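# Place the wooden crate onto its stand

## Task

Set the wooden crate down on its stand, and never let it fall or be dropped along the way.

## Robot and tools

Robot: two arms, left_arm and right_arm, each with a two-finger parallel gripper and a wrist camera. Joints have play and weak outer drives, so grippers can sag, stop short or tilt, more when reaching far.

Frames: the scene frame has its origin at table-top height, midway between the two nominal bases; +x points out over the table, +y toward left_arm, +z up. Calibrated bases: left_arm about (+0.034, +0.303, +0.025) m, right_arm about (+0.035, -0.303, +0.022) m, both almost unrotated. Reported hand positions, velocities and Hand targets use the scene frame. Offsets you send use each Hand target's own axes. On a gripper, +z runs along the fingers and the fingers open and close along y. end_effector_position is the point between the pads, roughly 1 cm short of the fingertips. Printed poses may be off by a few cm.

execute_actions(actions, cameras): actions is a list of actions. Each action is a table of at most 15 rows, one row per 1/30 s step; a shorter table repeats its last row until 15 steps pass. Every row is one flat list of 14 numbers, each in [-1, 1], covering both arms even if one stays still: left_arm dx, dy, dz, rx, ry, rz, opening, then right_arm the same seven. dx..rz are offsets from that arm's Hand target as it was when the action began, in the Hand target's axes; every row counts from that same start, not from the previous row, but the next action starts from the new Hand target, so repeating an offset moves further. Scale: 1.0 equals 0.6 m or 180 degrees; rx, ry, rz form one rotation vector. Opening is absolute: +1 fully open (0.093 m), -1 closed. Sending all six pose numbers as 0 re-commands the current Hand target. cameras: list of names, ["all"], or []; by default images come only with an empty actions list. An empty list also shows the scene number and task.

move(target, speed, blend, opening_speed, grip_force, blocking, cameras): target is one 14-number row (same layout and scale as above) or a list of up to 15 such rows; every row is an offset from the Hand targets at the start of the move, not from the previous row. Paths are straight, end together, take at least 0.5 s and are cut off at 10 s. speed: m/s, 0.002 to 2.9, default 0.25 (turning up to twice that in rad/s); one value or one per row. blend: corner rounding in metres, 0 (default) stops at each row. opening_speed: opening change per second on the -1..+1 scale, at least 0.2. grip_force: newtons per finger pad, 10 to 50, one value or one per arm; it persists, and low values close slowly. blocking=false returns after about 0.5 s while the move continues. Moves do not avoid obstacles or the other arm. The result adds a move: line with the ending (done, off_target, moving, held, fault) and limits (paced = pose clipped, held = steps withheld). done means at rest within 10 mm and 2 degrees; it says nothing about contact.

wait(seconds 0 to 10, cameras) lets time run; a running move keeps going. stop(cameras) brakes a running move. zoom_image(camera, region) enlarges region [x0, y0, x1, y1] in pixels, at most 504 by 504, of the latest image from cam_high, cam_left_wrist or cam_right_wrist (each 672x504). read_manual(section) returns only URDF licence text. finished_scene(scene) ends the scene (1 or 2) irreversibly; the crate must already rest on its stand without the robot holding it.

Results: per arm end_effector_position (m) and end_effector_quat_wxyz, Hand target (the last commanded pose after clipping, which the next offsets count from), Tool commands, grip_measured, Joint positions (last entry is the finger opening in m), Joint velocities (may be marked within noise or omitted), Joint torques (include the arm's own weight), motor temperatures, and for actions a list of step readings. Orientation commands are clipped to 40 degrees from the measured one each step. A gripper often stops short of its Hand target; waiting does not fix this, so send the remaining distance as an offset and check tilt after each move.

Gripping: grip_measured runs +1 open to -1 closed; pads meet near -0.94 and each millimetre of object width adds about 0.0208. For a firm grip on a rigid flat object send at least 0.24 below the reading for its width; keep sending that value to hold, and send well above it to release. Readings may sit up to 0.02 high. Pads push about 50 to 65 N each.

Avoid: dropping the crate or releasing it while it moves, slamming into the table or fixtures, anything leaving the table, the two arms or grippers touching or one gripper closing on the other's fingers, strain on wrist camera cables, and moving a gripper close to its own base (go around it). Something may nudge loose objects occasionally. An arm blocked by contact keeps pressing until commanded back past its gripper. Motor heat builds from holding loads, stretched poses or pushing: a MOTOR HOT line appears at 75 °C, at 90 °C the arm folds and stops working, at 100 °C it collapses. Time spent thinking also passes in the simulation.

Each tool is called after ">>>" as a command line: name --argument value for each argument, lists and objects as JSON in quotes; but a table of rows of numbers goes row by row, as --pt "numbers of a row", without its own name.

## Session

>>> execute_actions --actions '[]'

Scene clock: 0.00 s.
left_arm: end_effector_position=(+0.4217, +0.3170, +0.1073) grip_measured=+1.000 end_effector_quat_wxyz=(+0.563, -0.034, +0.825, +0.025) | right_arm: end_effector_position=(+0.4060, -0.3217, +0.0962) grip_measured=+1.000 end_effector_quat_wxyz=(+0.551, +0.040, +0.830, -0.078)
Joint positions: left_arm=[0.024 1.561 0.362 0.825 -0.079 -0.028 0.093] | right_arm=[0.052 1.534 0.311 0.824 0.216 -0.002 0.093]
Joint velocities: within noise
Joint torques (N m): no reading
Motor temperatures (°C): left_arm=[29 28 32 30 28 26 27] | right_arm=[31 29 32 31 27 25 29]
Heat: left arm: 32 °C; right arm: 32 °C.
Hand target: left_arm +0.4285, +0.3163, +0.1229; +0.583, -0.036, +0.811, +0.021 | right_arm +0.4110, -0.3208, +0.1061; +0.564, +0.042, +0.822, -0.073
Tool commands: left_gripper/opening=+1.0 right_gripper/opening=+1.0

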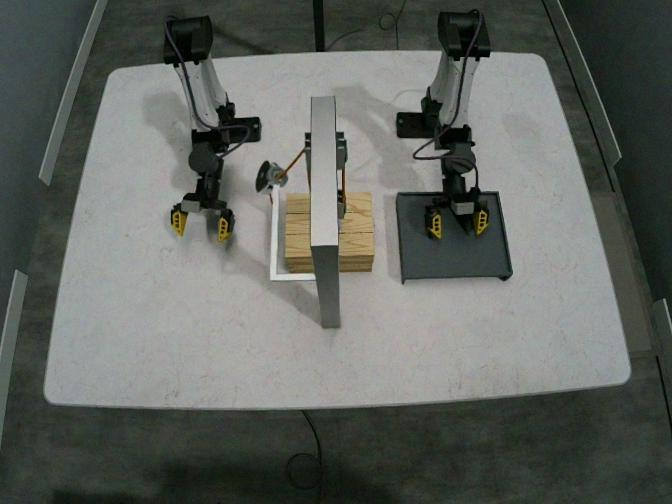

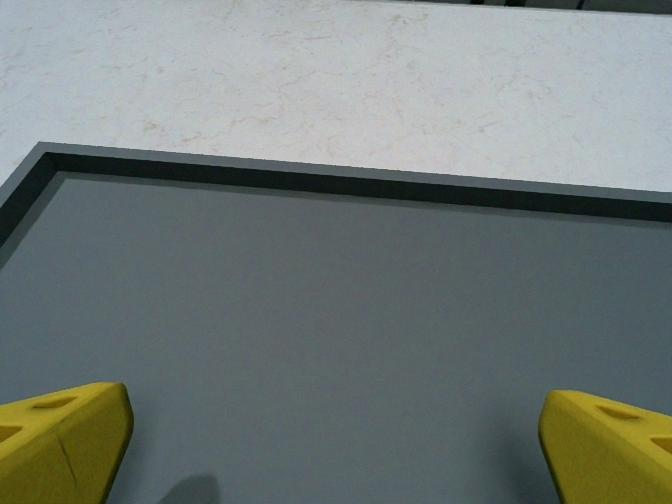

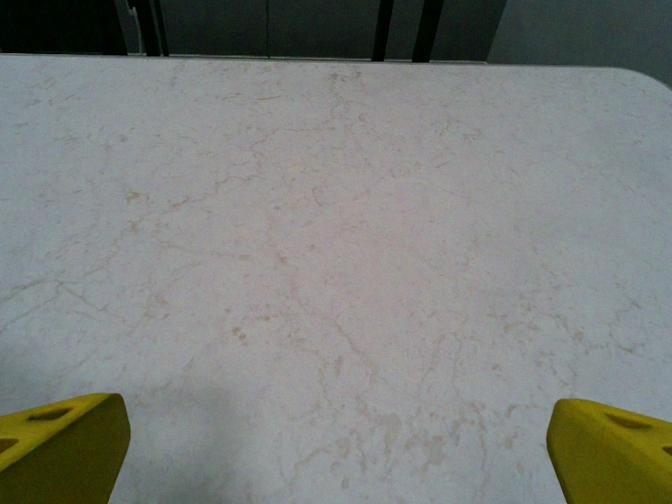

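>>> move --target '[-0.0643,0.3058,-0.0097,-0.208,0.4221,-0.4796,1, 0.0878,0.1658,-0.194,-0.3548,-0.0173,-0.11,0.8]' --cameras '["all"]'

Scene clock: 41.40 s.
left_arm: end_effector_position=(+0.4179, +0.5025, +0.1519) grip_measured=+1.000 end_effector_quat_wxyz=(+0.049, +0.705, -0.687, +0.170) | right_arm: end_effector_position=(+0.2954, -0.2054, +0.0810) grip_measured=+0.802 end_effector_quat_wxyz=(+0.492, -0.385, +0.732, +0.272)
Joint positions: left_arm=[0.638 2.261 2.187 -1.534 0.355 -0.974 0.093] | right_arm=[-0.185 1.381 0.237 0.341 -1.034 -0.706 0.084]
Joint torques (N m): left_arm=[-0.38 -10.17 8.51 -0.12 0.26 0.03] | right_arm=[0.42 -2.24 6.78 1.54 -0.86 -0.27]
Motor temperatures (°C): left_arm=[29 32 36 35 28 26 27] | right_arm=[30 31 35 38 27 25 29]
Heat: left arm: 36 °C; right arm: 38 °C.
Hand target: left_arm +0.4201, +0.5000, +0.1601; +0.152, +0.690, -0.691, +0.153 | right_arm +0.2999, -0.2040, +0.0908; +0.501, -0.398, +0.716, +0.278
Off the commanded pose: left_arm 0.009 m, 12 deg | right_arm 0.011 m, 3 deg.
joint sent to its limit (left arm) — joint 4 (wrist pitch), lower limit. The joint targets are off in position and orientation.
move: off_target (left_arm, right_arm)

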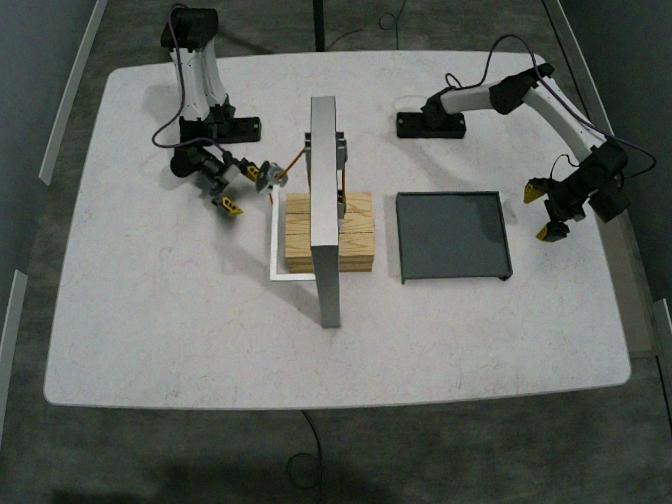

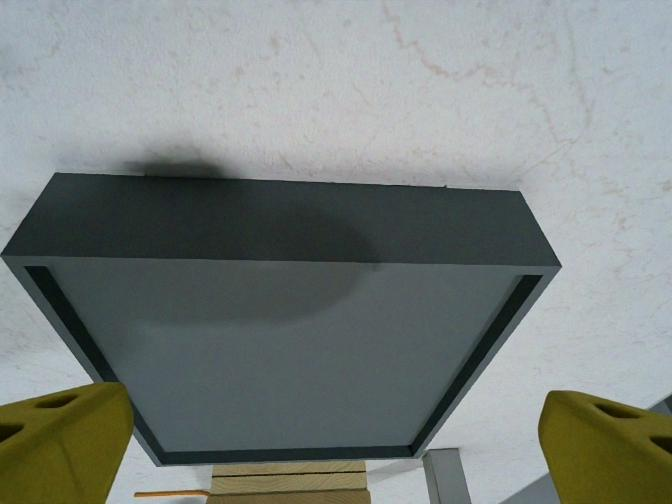

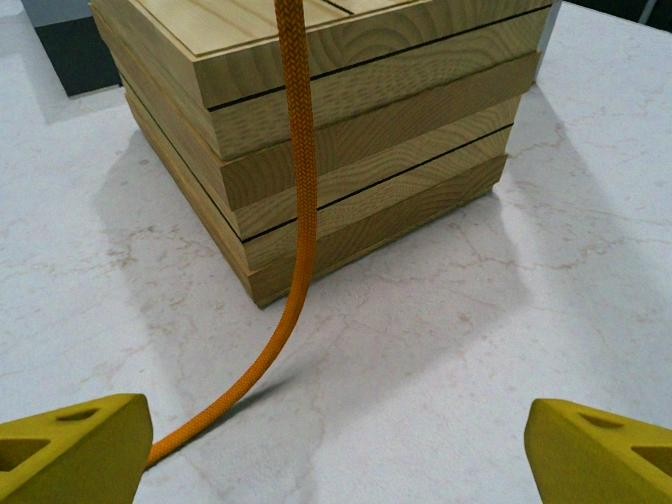

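>>> move --pt "0 0 0 0 0 0 1 0.011 0.0213 0.1433 0 0 0 0.8" --pt "0 0 0 0 0 0 1 0.011 0.0213 0.1433 0 0 0 -1" --speed 0.15 --opening_speed 1.5 --cameras '["cam_right_wrist","cam_high"]'

Scene clock: 53.13 s.
left_arm: end_effector_position=(+0.4188, +0.5007, +0.1519) grip_measured=+1.000 end_effector_quat_wxyz=(+0.050, +0.703, -0.689, +0.170) | right_arm: end_effector_position=(+0.3213, -0.1340, +0.0456) grip_measured=-0.964 end_effector_quat_wxyz=(+0.479, -0.393, +0.730, +0.287)
Joint positions: left_arm=[0.633 2.261 2.187 -1.534 0.355 -0.974 0.093] | right_arm=[0.171 1.806 0.257 0.988 -0.786 -0.371 0]
Joint torques (N m): left_arm=[-0.27 -10.17 8.53 -0.12 0.26 0.03] | right_arm=[0.8 -4.1 3.89 2.75 -0.17 0]
Heat: left arm: 36 °C; right arm: 39 °C.
Hand target: left_arm +0.4201, +0.5000, +0.1601; +0.152, +0.690, -0.691, +0.153 | right_arm +0.3306, -0.1306, +0.0552; +0.501, -0.398, +0.716, +0.278
Off the commanded pose: left_arm 0.008 m, 12 deg | right_arm 0.014 m, 3 deg.
joint sent to its limit (left arm) — joint 4 (wrist pitch), lower limit. The joint targets are off in position and orientation.
move: off_target (left_arm, right_arm); target 2's new opening was sent with right_arm's hand 0.014 m and 3 deg from that target
Images, in order (width x height): cam_high 672x504, cam_right_wrist 672x504.

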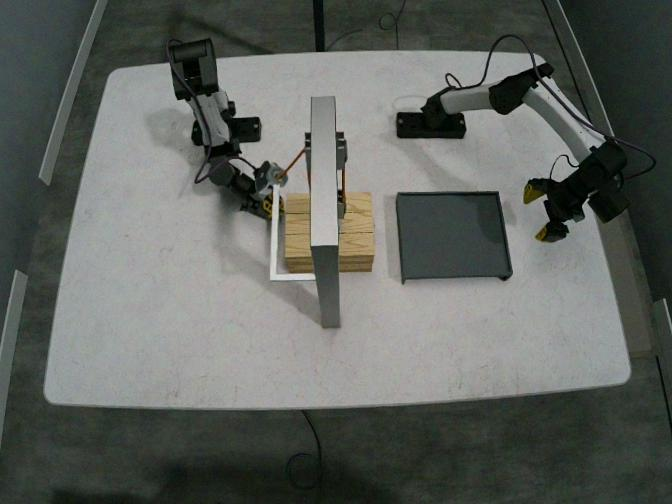

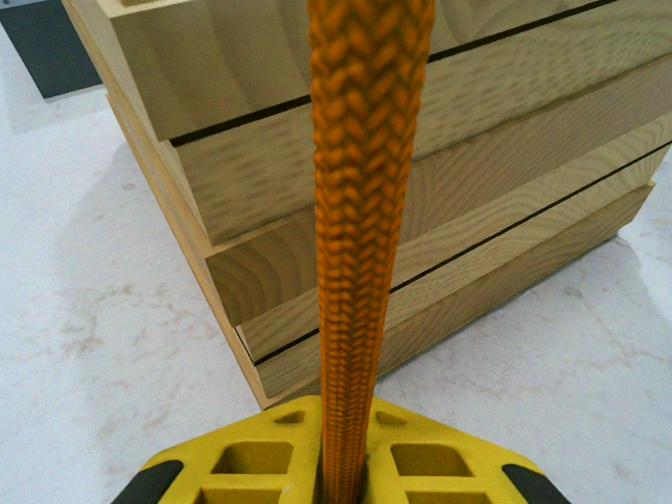

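>>> move --pt "0 0 0 0 0 0 1 -0.036 -0.0497 -0.167 -0.018 -0.117 -0.116 -1" --pt "0 0 0 0 0 0 1 -0.0222 -0.1218 -0.302 0.0447 -0.1048 -0.2186 -1" --pt "0 0 0 0 0 0 1 0.0327 -0.2117 -0.4523 0.1666 -0.0359 -0.304 -1" --speed '[0.15,0.12,0.08]' --blend '[0.03,0.03,0]' --cameras '["all"]'

Scene clock: 81.33 s.
left_arm: end_effector_position=(+0.4188, +0.5007, +0.1519) grip_measured=+1.000 end_effector_quat_wxyz=(+0.050, +0.703, -0.689, +0.170) | right_arm: end_effector_position=(+0.3049, -0.3667, +0.1308) grip_measured=-0.967 end_effector_quat_wxyz=(+0.706, -0.498, +0.501, -0.056)
Joint positions: left_arm=[0.633 2.261 2.187 -1.534 0.355 -0.974 0.093] | right_arm=[-0.88 1.873 0.268 1.473 -1.588 -0.994 0]
Joint torques (N m): left_arm=[-0.27 -10.17 8.51 -0.12 0.27 0.03] | right_arm=[-10.66 -0.09 6.09 2.21 -0.17 -1.2]
Motor temperatures (°C): left_arm=[29 40 37 32 28 26 27] | right_arm=[31 31 35 43 27 25 30]
Heat: left arm: 40 °C; right arm: 43 °C.
Hand target: left_arm +0.4201, +0.5000, +0.1601; +0.152, +0.690, -0.691, +0.153 | right_arm +0.2999, -0.4199, +0.1297; +0.692, -0.525, +0.473, -0.147
Off the commanded pose: left_arm 0.008 m, 12 deg | right_arm 0.053 m, 11 deg.
joint read past its limit (right arm) — joint 5 (wrist yaw), lower limit.
joint sent to its limit (left arm) — joint 4 (wrist pitch), lower limit. The joint targets are off in position and orientation.
joint sent to its limit (right arm) — joint 5 (wrist yaw), lower limit. The joint targets are off in position and orientation.
move: off_target (left_arm, right_arm)

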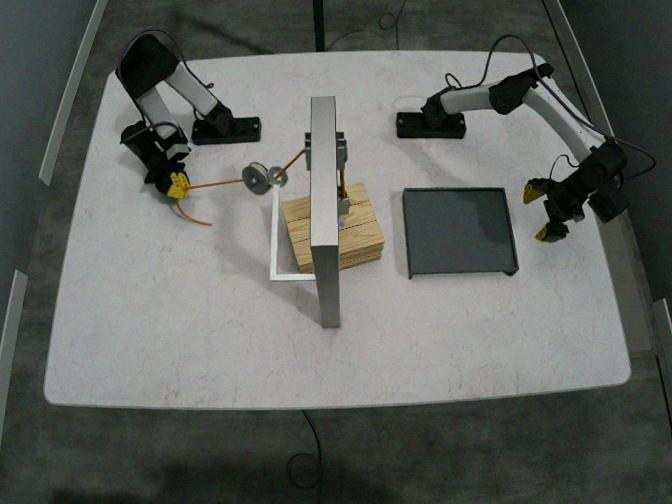

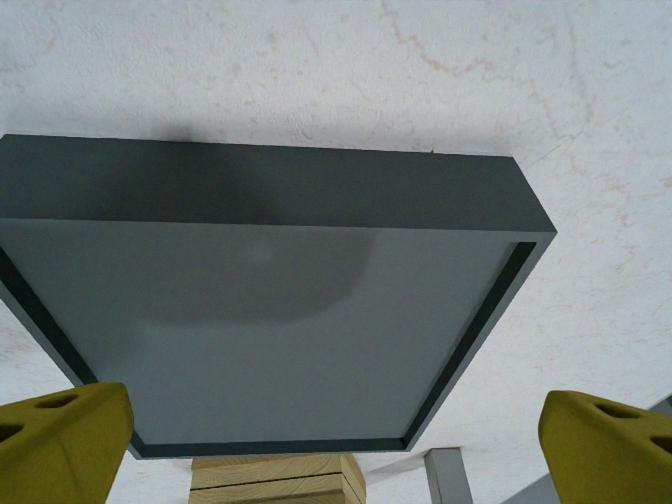

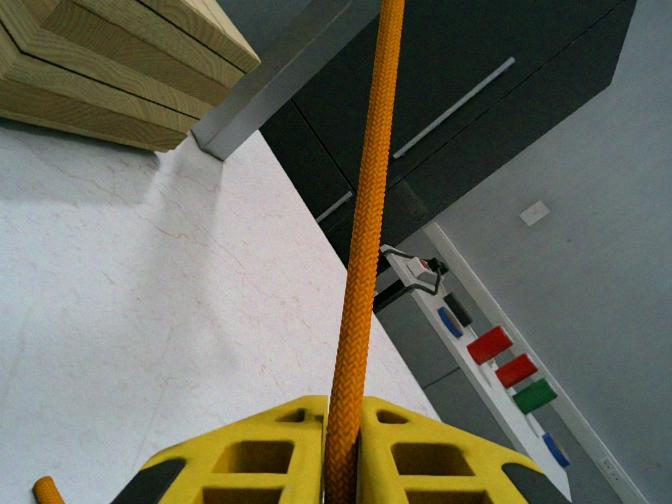

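>>> move --target '[0,0,0,0,0,0,1, 0.3213,-0.1862,-0.311,0.0667,0.1154,0,-1]' --speed 0.07 --cameras '["all"]'

>>> zoom_image --camera "cam_high" --region '[260, 140, 530, 300]'

Scene clock: 93.90 s.
left_arm: end_effector_position=(+0.4188, +0.5007, +0.1519) grip_measured=+1.000 end_effector_quat_wxyz=(+0.050, +0.703, -0.689, +0.170) | right_arm: end_effector_position=(+0.3253, -0.6444, +0.1376) grip_measured=-0.967 end_effector_quat_wxyz=(+0.650, -0.476, +0.525, -0.275)
Joint positions: left_arm=[0.633 2.261 2.187 -1.534 0.355 -0.974 0.093] | right_arm=[-1.246 2.331 1.131 1.449 -1.588 -0.888 0]
Joint torques (N m): left_arm=[-0.27 -10.15 8.53 -0.12 0.27 0.03] | right_arm=[-10.91 -5.18 10.8 0.67 0.04 0.46]
Motor temperatures (°C): left_arm=[29 41 37 32 28 26 27] | right_arm=[36 30 37 41 27 26 31]
Heat: left arm: 41 °C; right arm: 41 °C.
Hand target: left_arm +0.4201, +0.5000, +0.1601; +0.152, +0.690, -0.691, +0.153 | right_arm +0.2797, -0.7098, +0.1300; +0.646, -0.415, +0.572, -0.288
Off the commanded pose: left_arm 0.008 m, 12 deg | right_arm 0.080 m, 9 deg.
joint sent to its limit (left arm) — joint 4 (wrist pitch), lower limit. The joint targets are off in position and orientation.
joint sent to its limit (right arm) — joint 5 (wrist yaw), lower limit. The joint targets are off in position, not in orientation.
move: off_target (left_arm, right_arm)

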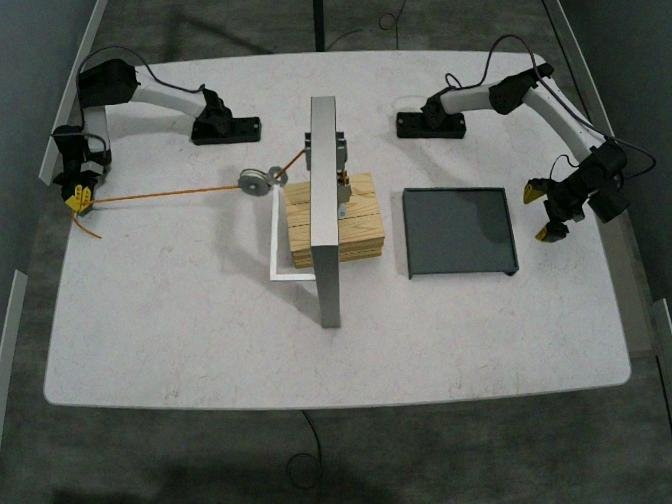

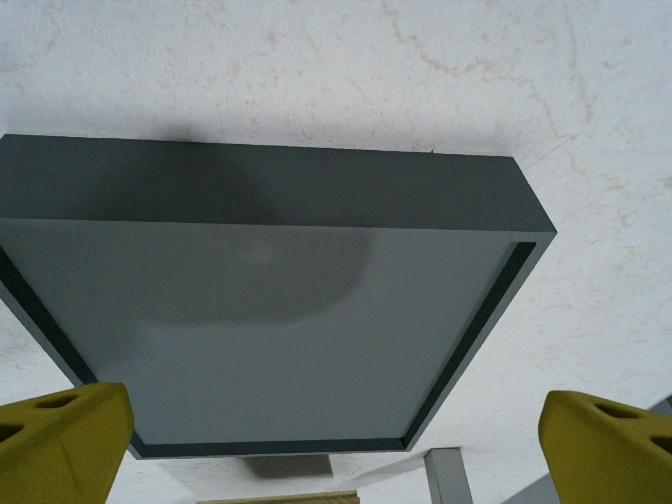

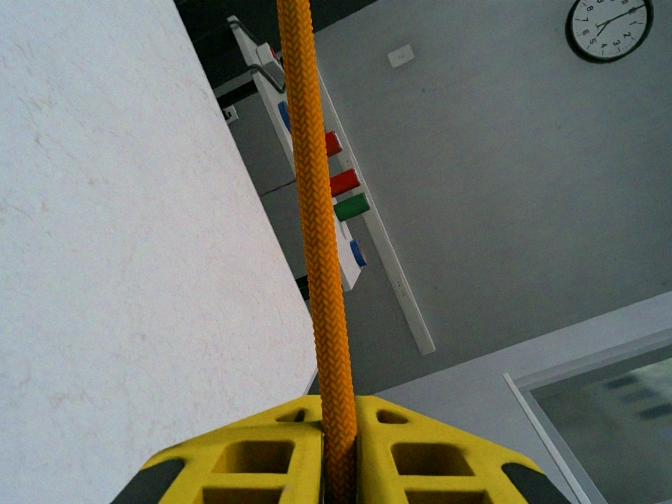

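Scaled by 1.867 from the camera's 672x504 image, which has a finer 960x720 frame.

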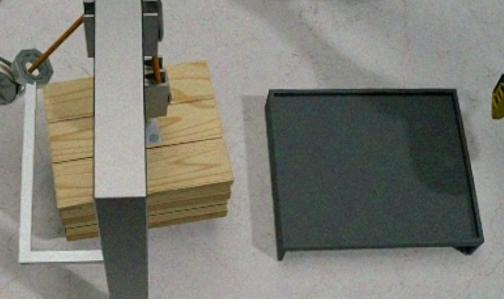

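>>> move --pt "-0.088 0.0427 0.1688 0 0 0 1 0.0973 -0.0563 -0.0323 0 0 0 -1" --pt "0.3342 0.0402 0.3677 0.0035 0 -0.0075 1 0.0973 -0.0563 -0.0323 0 0 0 -1" --speed '[0.12,0.08]' --blend '[0.01,0]' --cameras '["cam_high","cam_left_wrist"]'

>>> zoom_image --camera "cam_high" --region '[230, 140, 490, 300]'

Scene clock: 115.53 s.
left_arm: end_effector_position=(+0.3949, +0.2457, +0.0368) grip_measured=+1.000 end_effector_quat_wxyz=(+0.138, +0.706, -0.682, +0.129) | right_arm: end_effector_position=(+0.3360, -0.7123, +0.1428) grip_measured=-0.967 end_effector_quat_wxyz=(+0.639, -0.482, +0.521, -0.296)
Joint positions: left_arm=[0.037 2.022 1.336 -0.897 0.379 -1.589 0.093] | right_arm=[-1.269 2.522 1.509 1.459 -1.588 -0.735 0]
Joint torques (N m): left_arm=[-2.45 -10.41 3.73 0.35 0.64 -0.11] | right_arm=[-11.71 -6.9 10.33 0.29 0.15 0.52]
Motor temperatures (°C): left_arm=[29 43 38 31 28 26 27] | right_arm=[41 31 43 38 27 26 31]
Heat: left arm: 43 °C; right arm: 43 °C.
Hand target: left_arm +0.3958, +0.2253, +0.0444; +0.150, +0.699, -0.682, +0.155 | right_arm +0.2747, -0.7798, +0.1300; +0.646, -0.415, +0.572, -0.288
Off the commanded pose: left_arm 0.022 m, 3 deg | right_arm 0.092 m, 10 deg.
joint sent to its limit (right arm) — joint 5 (wrist yaw), lower limit. The joint targets are off in position, not in orientation.
move: off_target (left_arm, right_arm)
Images, in order (width x height): cam_high 672x504, cam_left_wrist 672x504.

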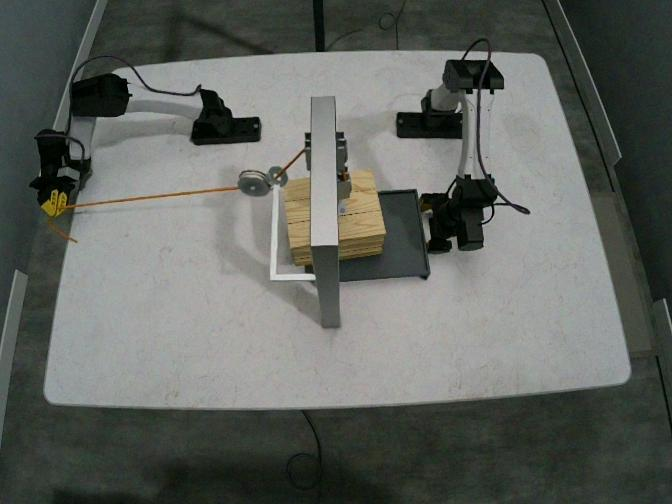

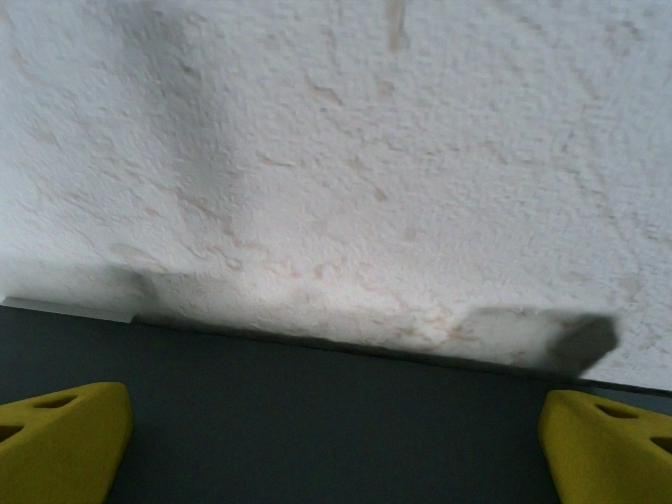

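Scaled by 1.938 from the camera's 672x504 image, which has a finer 960x720 frame.

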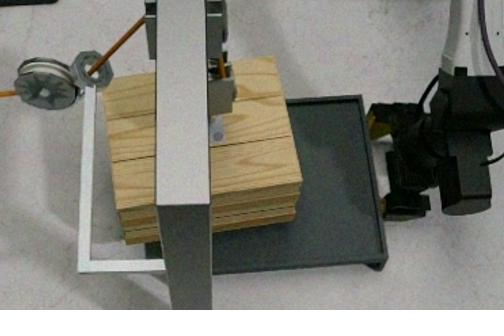

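>>> move --target '[0.136,0.0071,0.0632,0.0175,0,-0.0378,1, 0,0,0,0,0,0,-1]' --speed 0.07 --cameras '["cam_high"]'

>>> zoom_image --camera "cam_high" --region '[230, 140, 490, 300]'

Scene clock: 125.17 s.
left_arm: end_effector_position=(+0.3840, +0.1512, +0.0354) grip_measured=+1.000 end_effector_quat_wxyz=(+0.147, +0.745, -0.637, +0.129) | right_arm: end_effector_position=(+0.3360, -0.7123, +0.1428) grip_measured=-0.967 end_effector_quat_wxyz=(+0.639, -0.482, +0.521, -0.296)
Joint positions: left_arm=[-0.222 1.989 1.276 -0.752 0.379 -1.993 0.093] | right_arm=[-1.269 2.522 1.509 1.459 -1.588 -0.735 0]
Joint torques (N m): left_arm=[-2.1 -10.41 4.41 0.97 0.27 -0.25] | right_arm=[-11.85 -6.78 10.36 0.3 0.14 0.52]
Heat: left arm: 44 °C; right arm: 43 °C.
Hand target: left_arm +0.3939, +0.1352, +0.0444; +0.140, +0.742, -0.635, +0.164 | right_arm +0.2747, -0.7798, +0.1300; +0.646, -0.415, +0.572, -0.288
Off the commanded pose: left_arm 0.021 m, 4 deg | right_arm 0.092 m, 10 deg.
joint sent to its limit (right arm) — joint 5 (wrist yaw), lower limit. The joint targets are off in position, not in orientation.
move: off_target (left_arm, right_arm)
Images, in order (width x height): cam_high 672x504.

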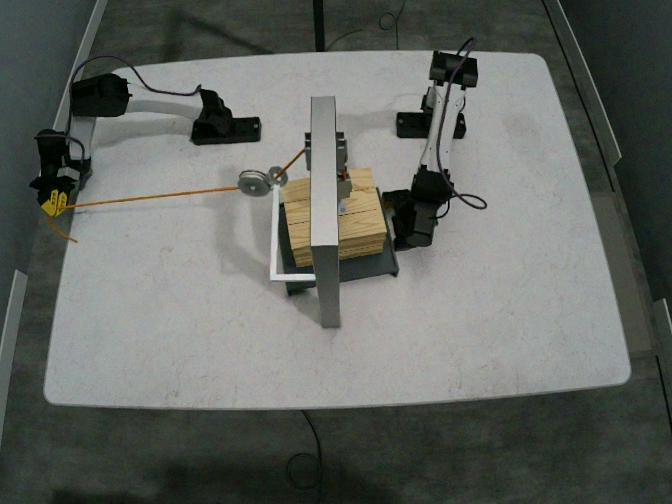

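Scaled by 1.938 from the camera's 672x504 image, which has a finer 960x720 frame.

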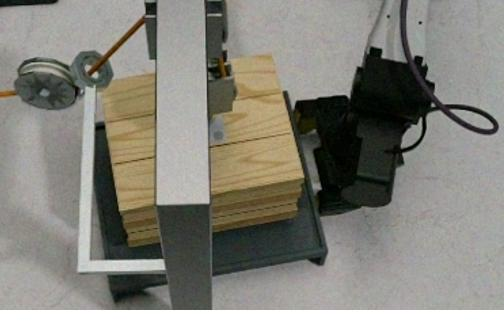

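>>> move --pt "-0.145 0.002 -0.0893 0 0 0 1 -0.0424 0.0245 0.0104 0 0 0 -1" --pt "-0.2027 0.014 -0.37 0 0 0 1 -0.1694 0.098 0.0414 -0.01 -0.018 0 -1" --speed '[0.08,0.1]' --blend '[0.02,0]' --cameras '["cam_high","cam_left_wrist"]'

>>> zoom_image --camera "cam_high" --region '[230, 140, 490, 300]'

Scene clock: 138.13 s.
left_arm: end_effector_position=(+0.3544, +0.3362, +0.1798) grip_measured=+1.000 end_effector_quat_wxyz=(+0.146, +0.744, -0.634, +0.155) | right_arm: end_effector_position=(+0.2910, -0.6466, +0.1157) grip_measured=-0.967 end_effector_quat_wxyz=(+0.667, -0.393, +0.589, -0.232)
Joint positions: left_arm=[0.34 1.815 1.623 -1.472 0.419 -1.393 0.093] | right_arm=[-1.329 2.334 1.025 1.459 -1.588 -0.772 0]
Joint torques (N m): left_arm=[-0.1 -8.9 8.38 -0.25 0.23 0.16] | right_arm=[-3.07 -11.33 4.23 1.94 -0.05 -0.5]
Heat: left arm: 43 °C; right arm: 43 °C.
Hand target: left_arm +0.3538, +0.3352, +0.1945; +0.140, +0.742, -0.635, +0.164 | right_arm +0.2746, -0.6598, +0.1299; +0.655, -0.433, +0.558, -0.267
Off the commanded pose: left_arm 0.015 m, 1 deg | right_arm 0.025 m, 7 deg.
joint sent to its limit (right arm) — joint 5 (wrist yaw), lower limit. The joint targets are off in position and orientation.
move: off_target (left_arm, right_arm)
Images, in order (width x height): cam_high 672x504, cam_left_wrist 672x504.

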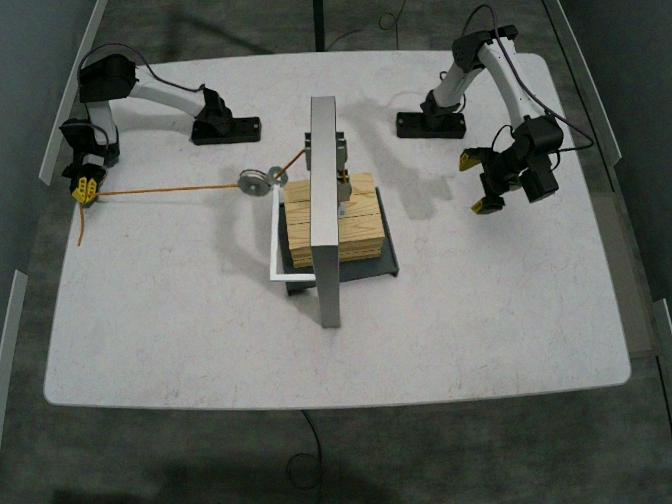

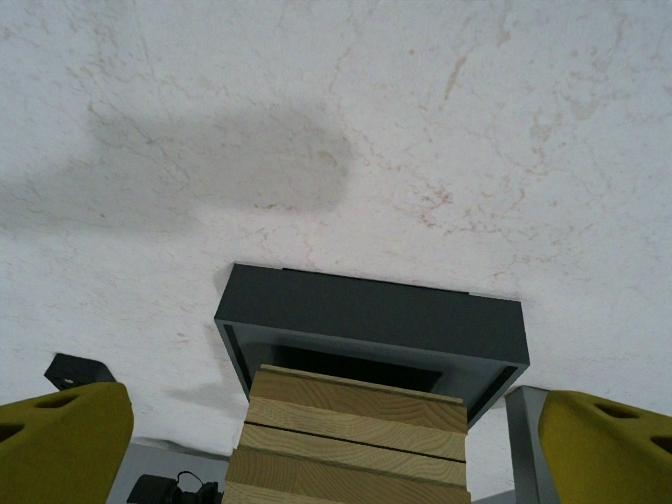

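Scaled by 1.938 from the camera's 672x504 image, which has a finer 960x720 frame.

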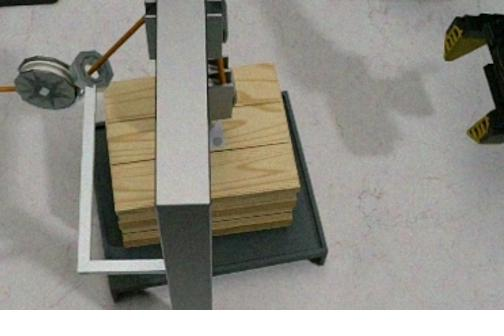

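>>> move --pt "0 0 0 0 0 0 1 -0.1368 0.0793 0.0528 -0.0111 -0.0192 0 -1" --pt "0 0 0 0 0 0 1 -0.2535 0.1662 0.0932 -0.0222 -0.0385 0 -1" --speed '[0.05,0.08]' --blend '[0.02,0]' --cameras '["all"]'

>>> zoom_image --camera "cam_high" --region '[230, 140, 490, 300]'

Scene clock: 149.73 s.
left_arm: end_effector_position=(+0.3543, +0.3366, +0.1798) grip_measured=+1.000 end_effector_quat_wxyz=(+0.146, +0.744, -0.633, +0.155) | right_arm: end_effector_position=(+0.2813, -0.4746, +0.1058) grip_measured=-0.967 end_effector_quat_wxyz=(+0.684, -0.395, +0.589, -0.172)
Joint positions: left_arm=[0.342 1.815 1.623 -1.472 0.419 -1.393 0.093] | right_arm=[-1.199 2.03 0.361 1.458 -1.548 -1.048 0]
Joint torques (N m): left_arm=[-0.18 -8.9 8.39 -0.25 0.23 0.15] | right_arm=[0.64 -7.82 1.89 2.47 -0.6 -1.03]
Motor temperatures (°C): left_arm=[29 42 38 31 28 26 27] | right_arm=[40 36 41 40 27 26 31]
Heat: left arm: 42 °C; right arm: 41 °C.
Hand target: left_arm +0.3538, +0.3352, +0.1945; +0.140, +0.742, -0.635, +0.164 | right_arm +0.2795, -0.4698, +0.1198; +0.672, -0.471, +0.527, -0.221
Off the commanded pose: left_arm 0.015 m, 1 deg | right_arm 0.015 m, 13 deg.
joint sent to its limit (right arm) — joint 5 (wrist yaw), lower limit. The joint targets are off in position, not in orientation.
move: off_target (left_arm, right_arm)

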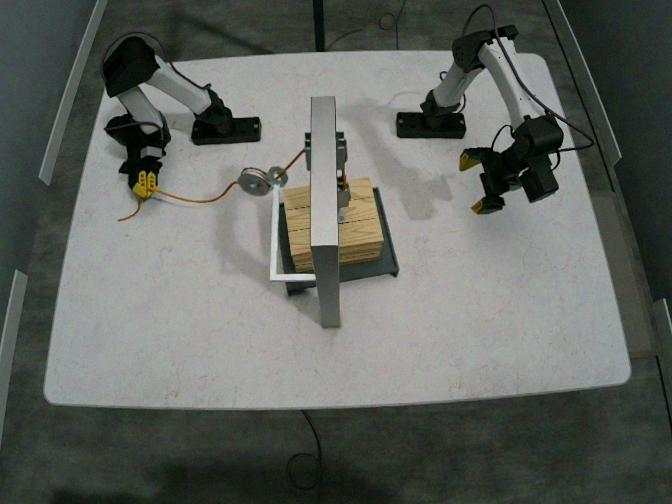

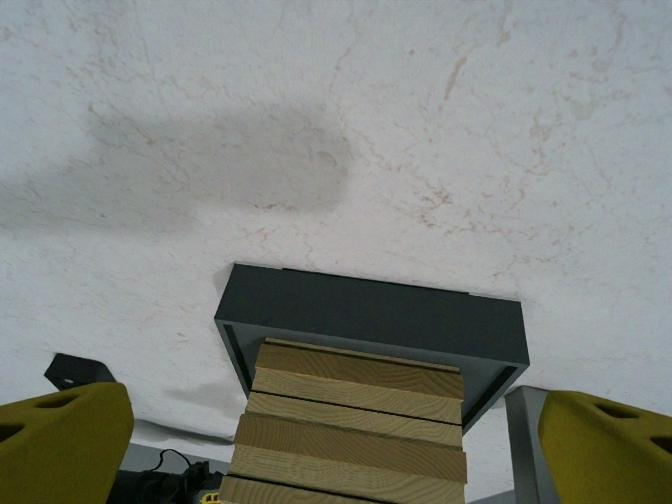

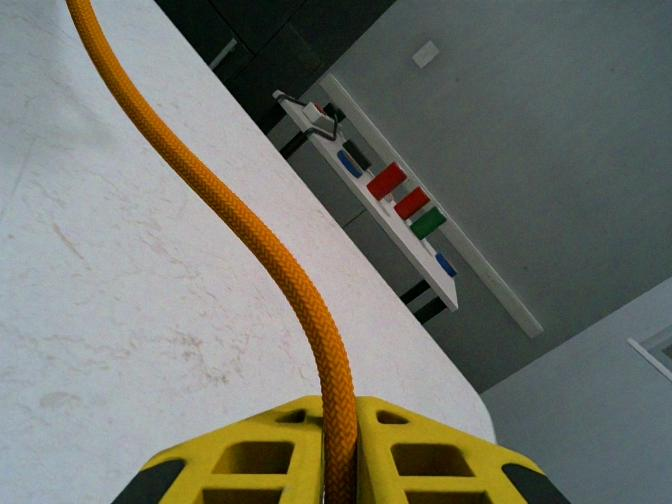

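Scaled by 1.938 from the camera's 672x504 image, which has a finer 960x720 frame.

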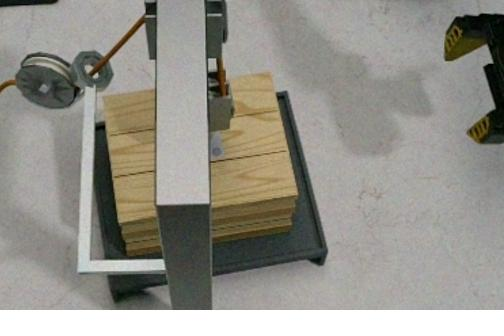

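>>> move --pt "0 0 0 0 0 0 1 0 0 0 0 0 0 0.5" --pt "0 0 0 0 0 0 1 0 0 -0.09 0 0 0 0.5" --speed 0.15 --opening_speed 1.5 --cameras '["cam_high","cam_left_wrist"]'

>>> zoom_image --camera "cam_high" --region '[140, 140, 420, 300]'

Scene clock: 159.43 s.
left_arm: end_effector_position=(+0.3543, +0.3366, +0.1798) grip_measured=+1.000 end_effector_quat_wxyz=(+0.146, +0.744, -0.633, +0.155) | right_arm: end_effector_position=(+0.2337, -0.4952, +0.1068) grip_measured=+0.497 end_effector_quat_wxyz=(+0.662, -0.322, +0.632, -0.241)
Joint positions: left_arm=[0.342 1.815 1.623 -1.472 0.419 -1.393 0.093] | right_arm=[-1.418 1.967 0.243 1.458 -1.544 -1.086 0.069]
Joint torques (N m): left_arm=[-0.17 -8.88 8.39 -0.25 0.23 0.16] | right_arm=[-0.28 -6.76 1.5 2.45 -0.69 -1.18]
Heat: left arm: 42 °C; right arm: 42 °C.
Hand target: left_arm +0.3538, +0.3352, +0.1945; +0.140, +0.742, -0.635, +0.164 | right_arm +0.2300, -0.4915, +0.1197; +0.672, -0.471, +0.527, -0.221
Off the commanded pose: left_arm 0.015 m, 1 deg | right_arm 0.014 m, 21 deg.
joint sent to its limit (right arm) — joint 5 (wrist yaw), lower limit. The joint targets are off in position and orientation.
move: off_target (left_arm, right_arm)
Images, in order (width x height): cam_high 672x504, cam_left_wrist 672x504.

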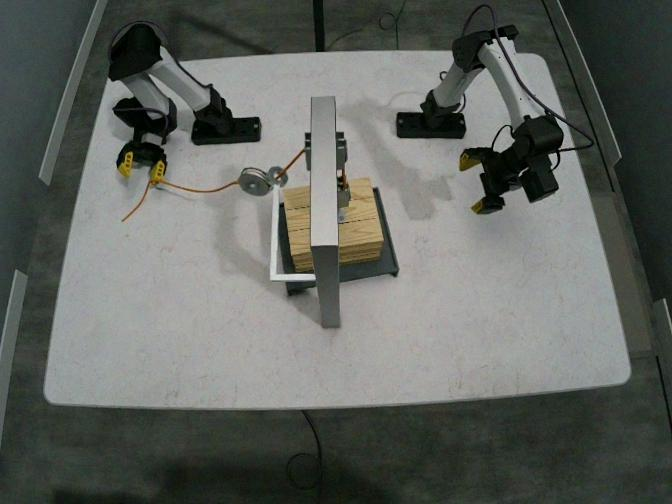

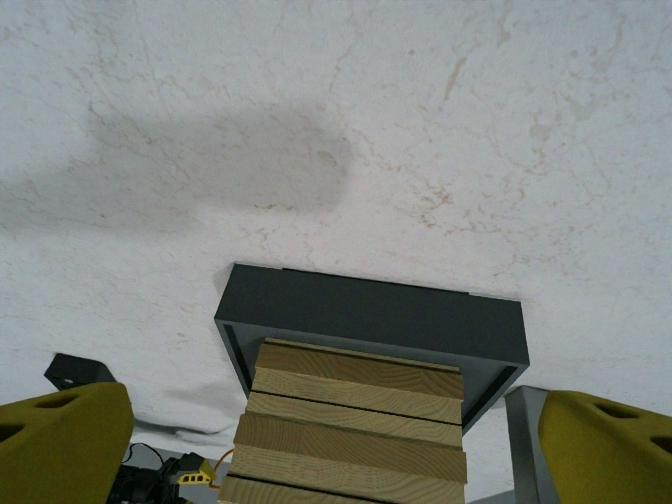

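Scaled by 1.800 from the camera's 672x504 image, which has a finer 960x720 frame.

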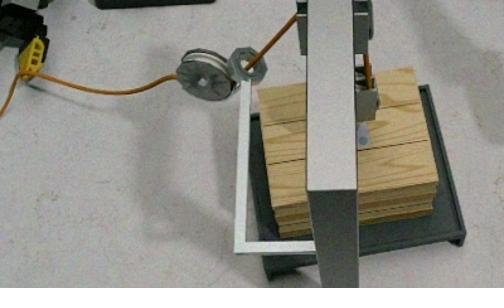

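>>> finished_scene --scene 2

The scene is finished: the task was done.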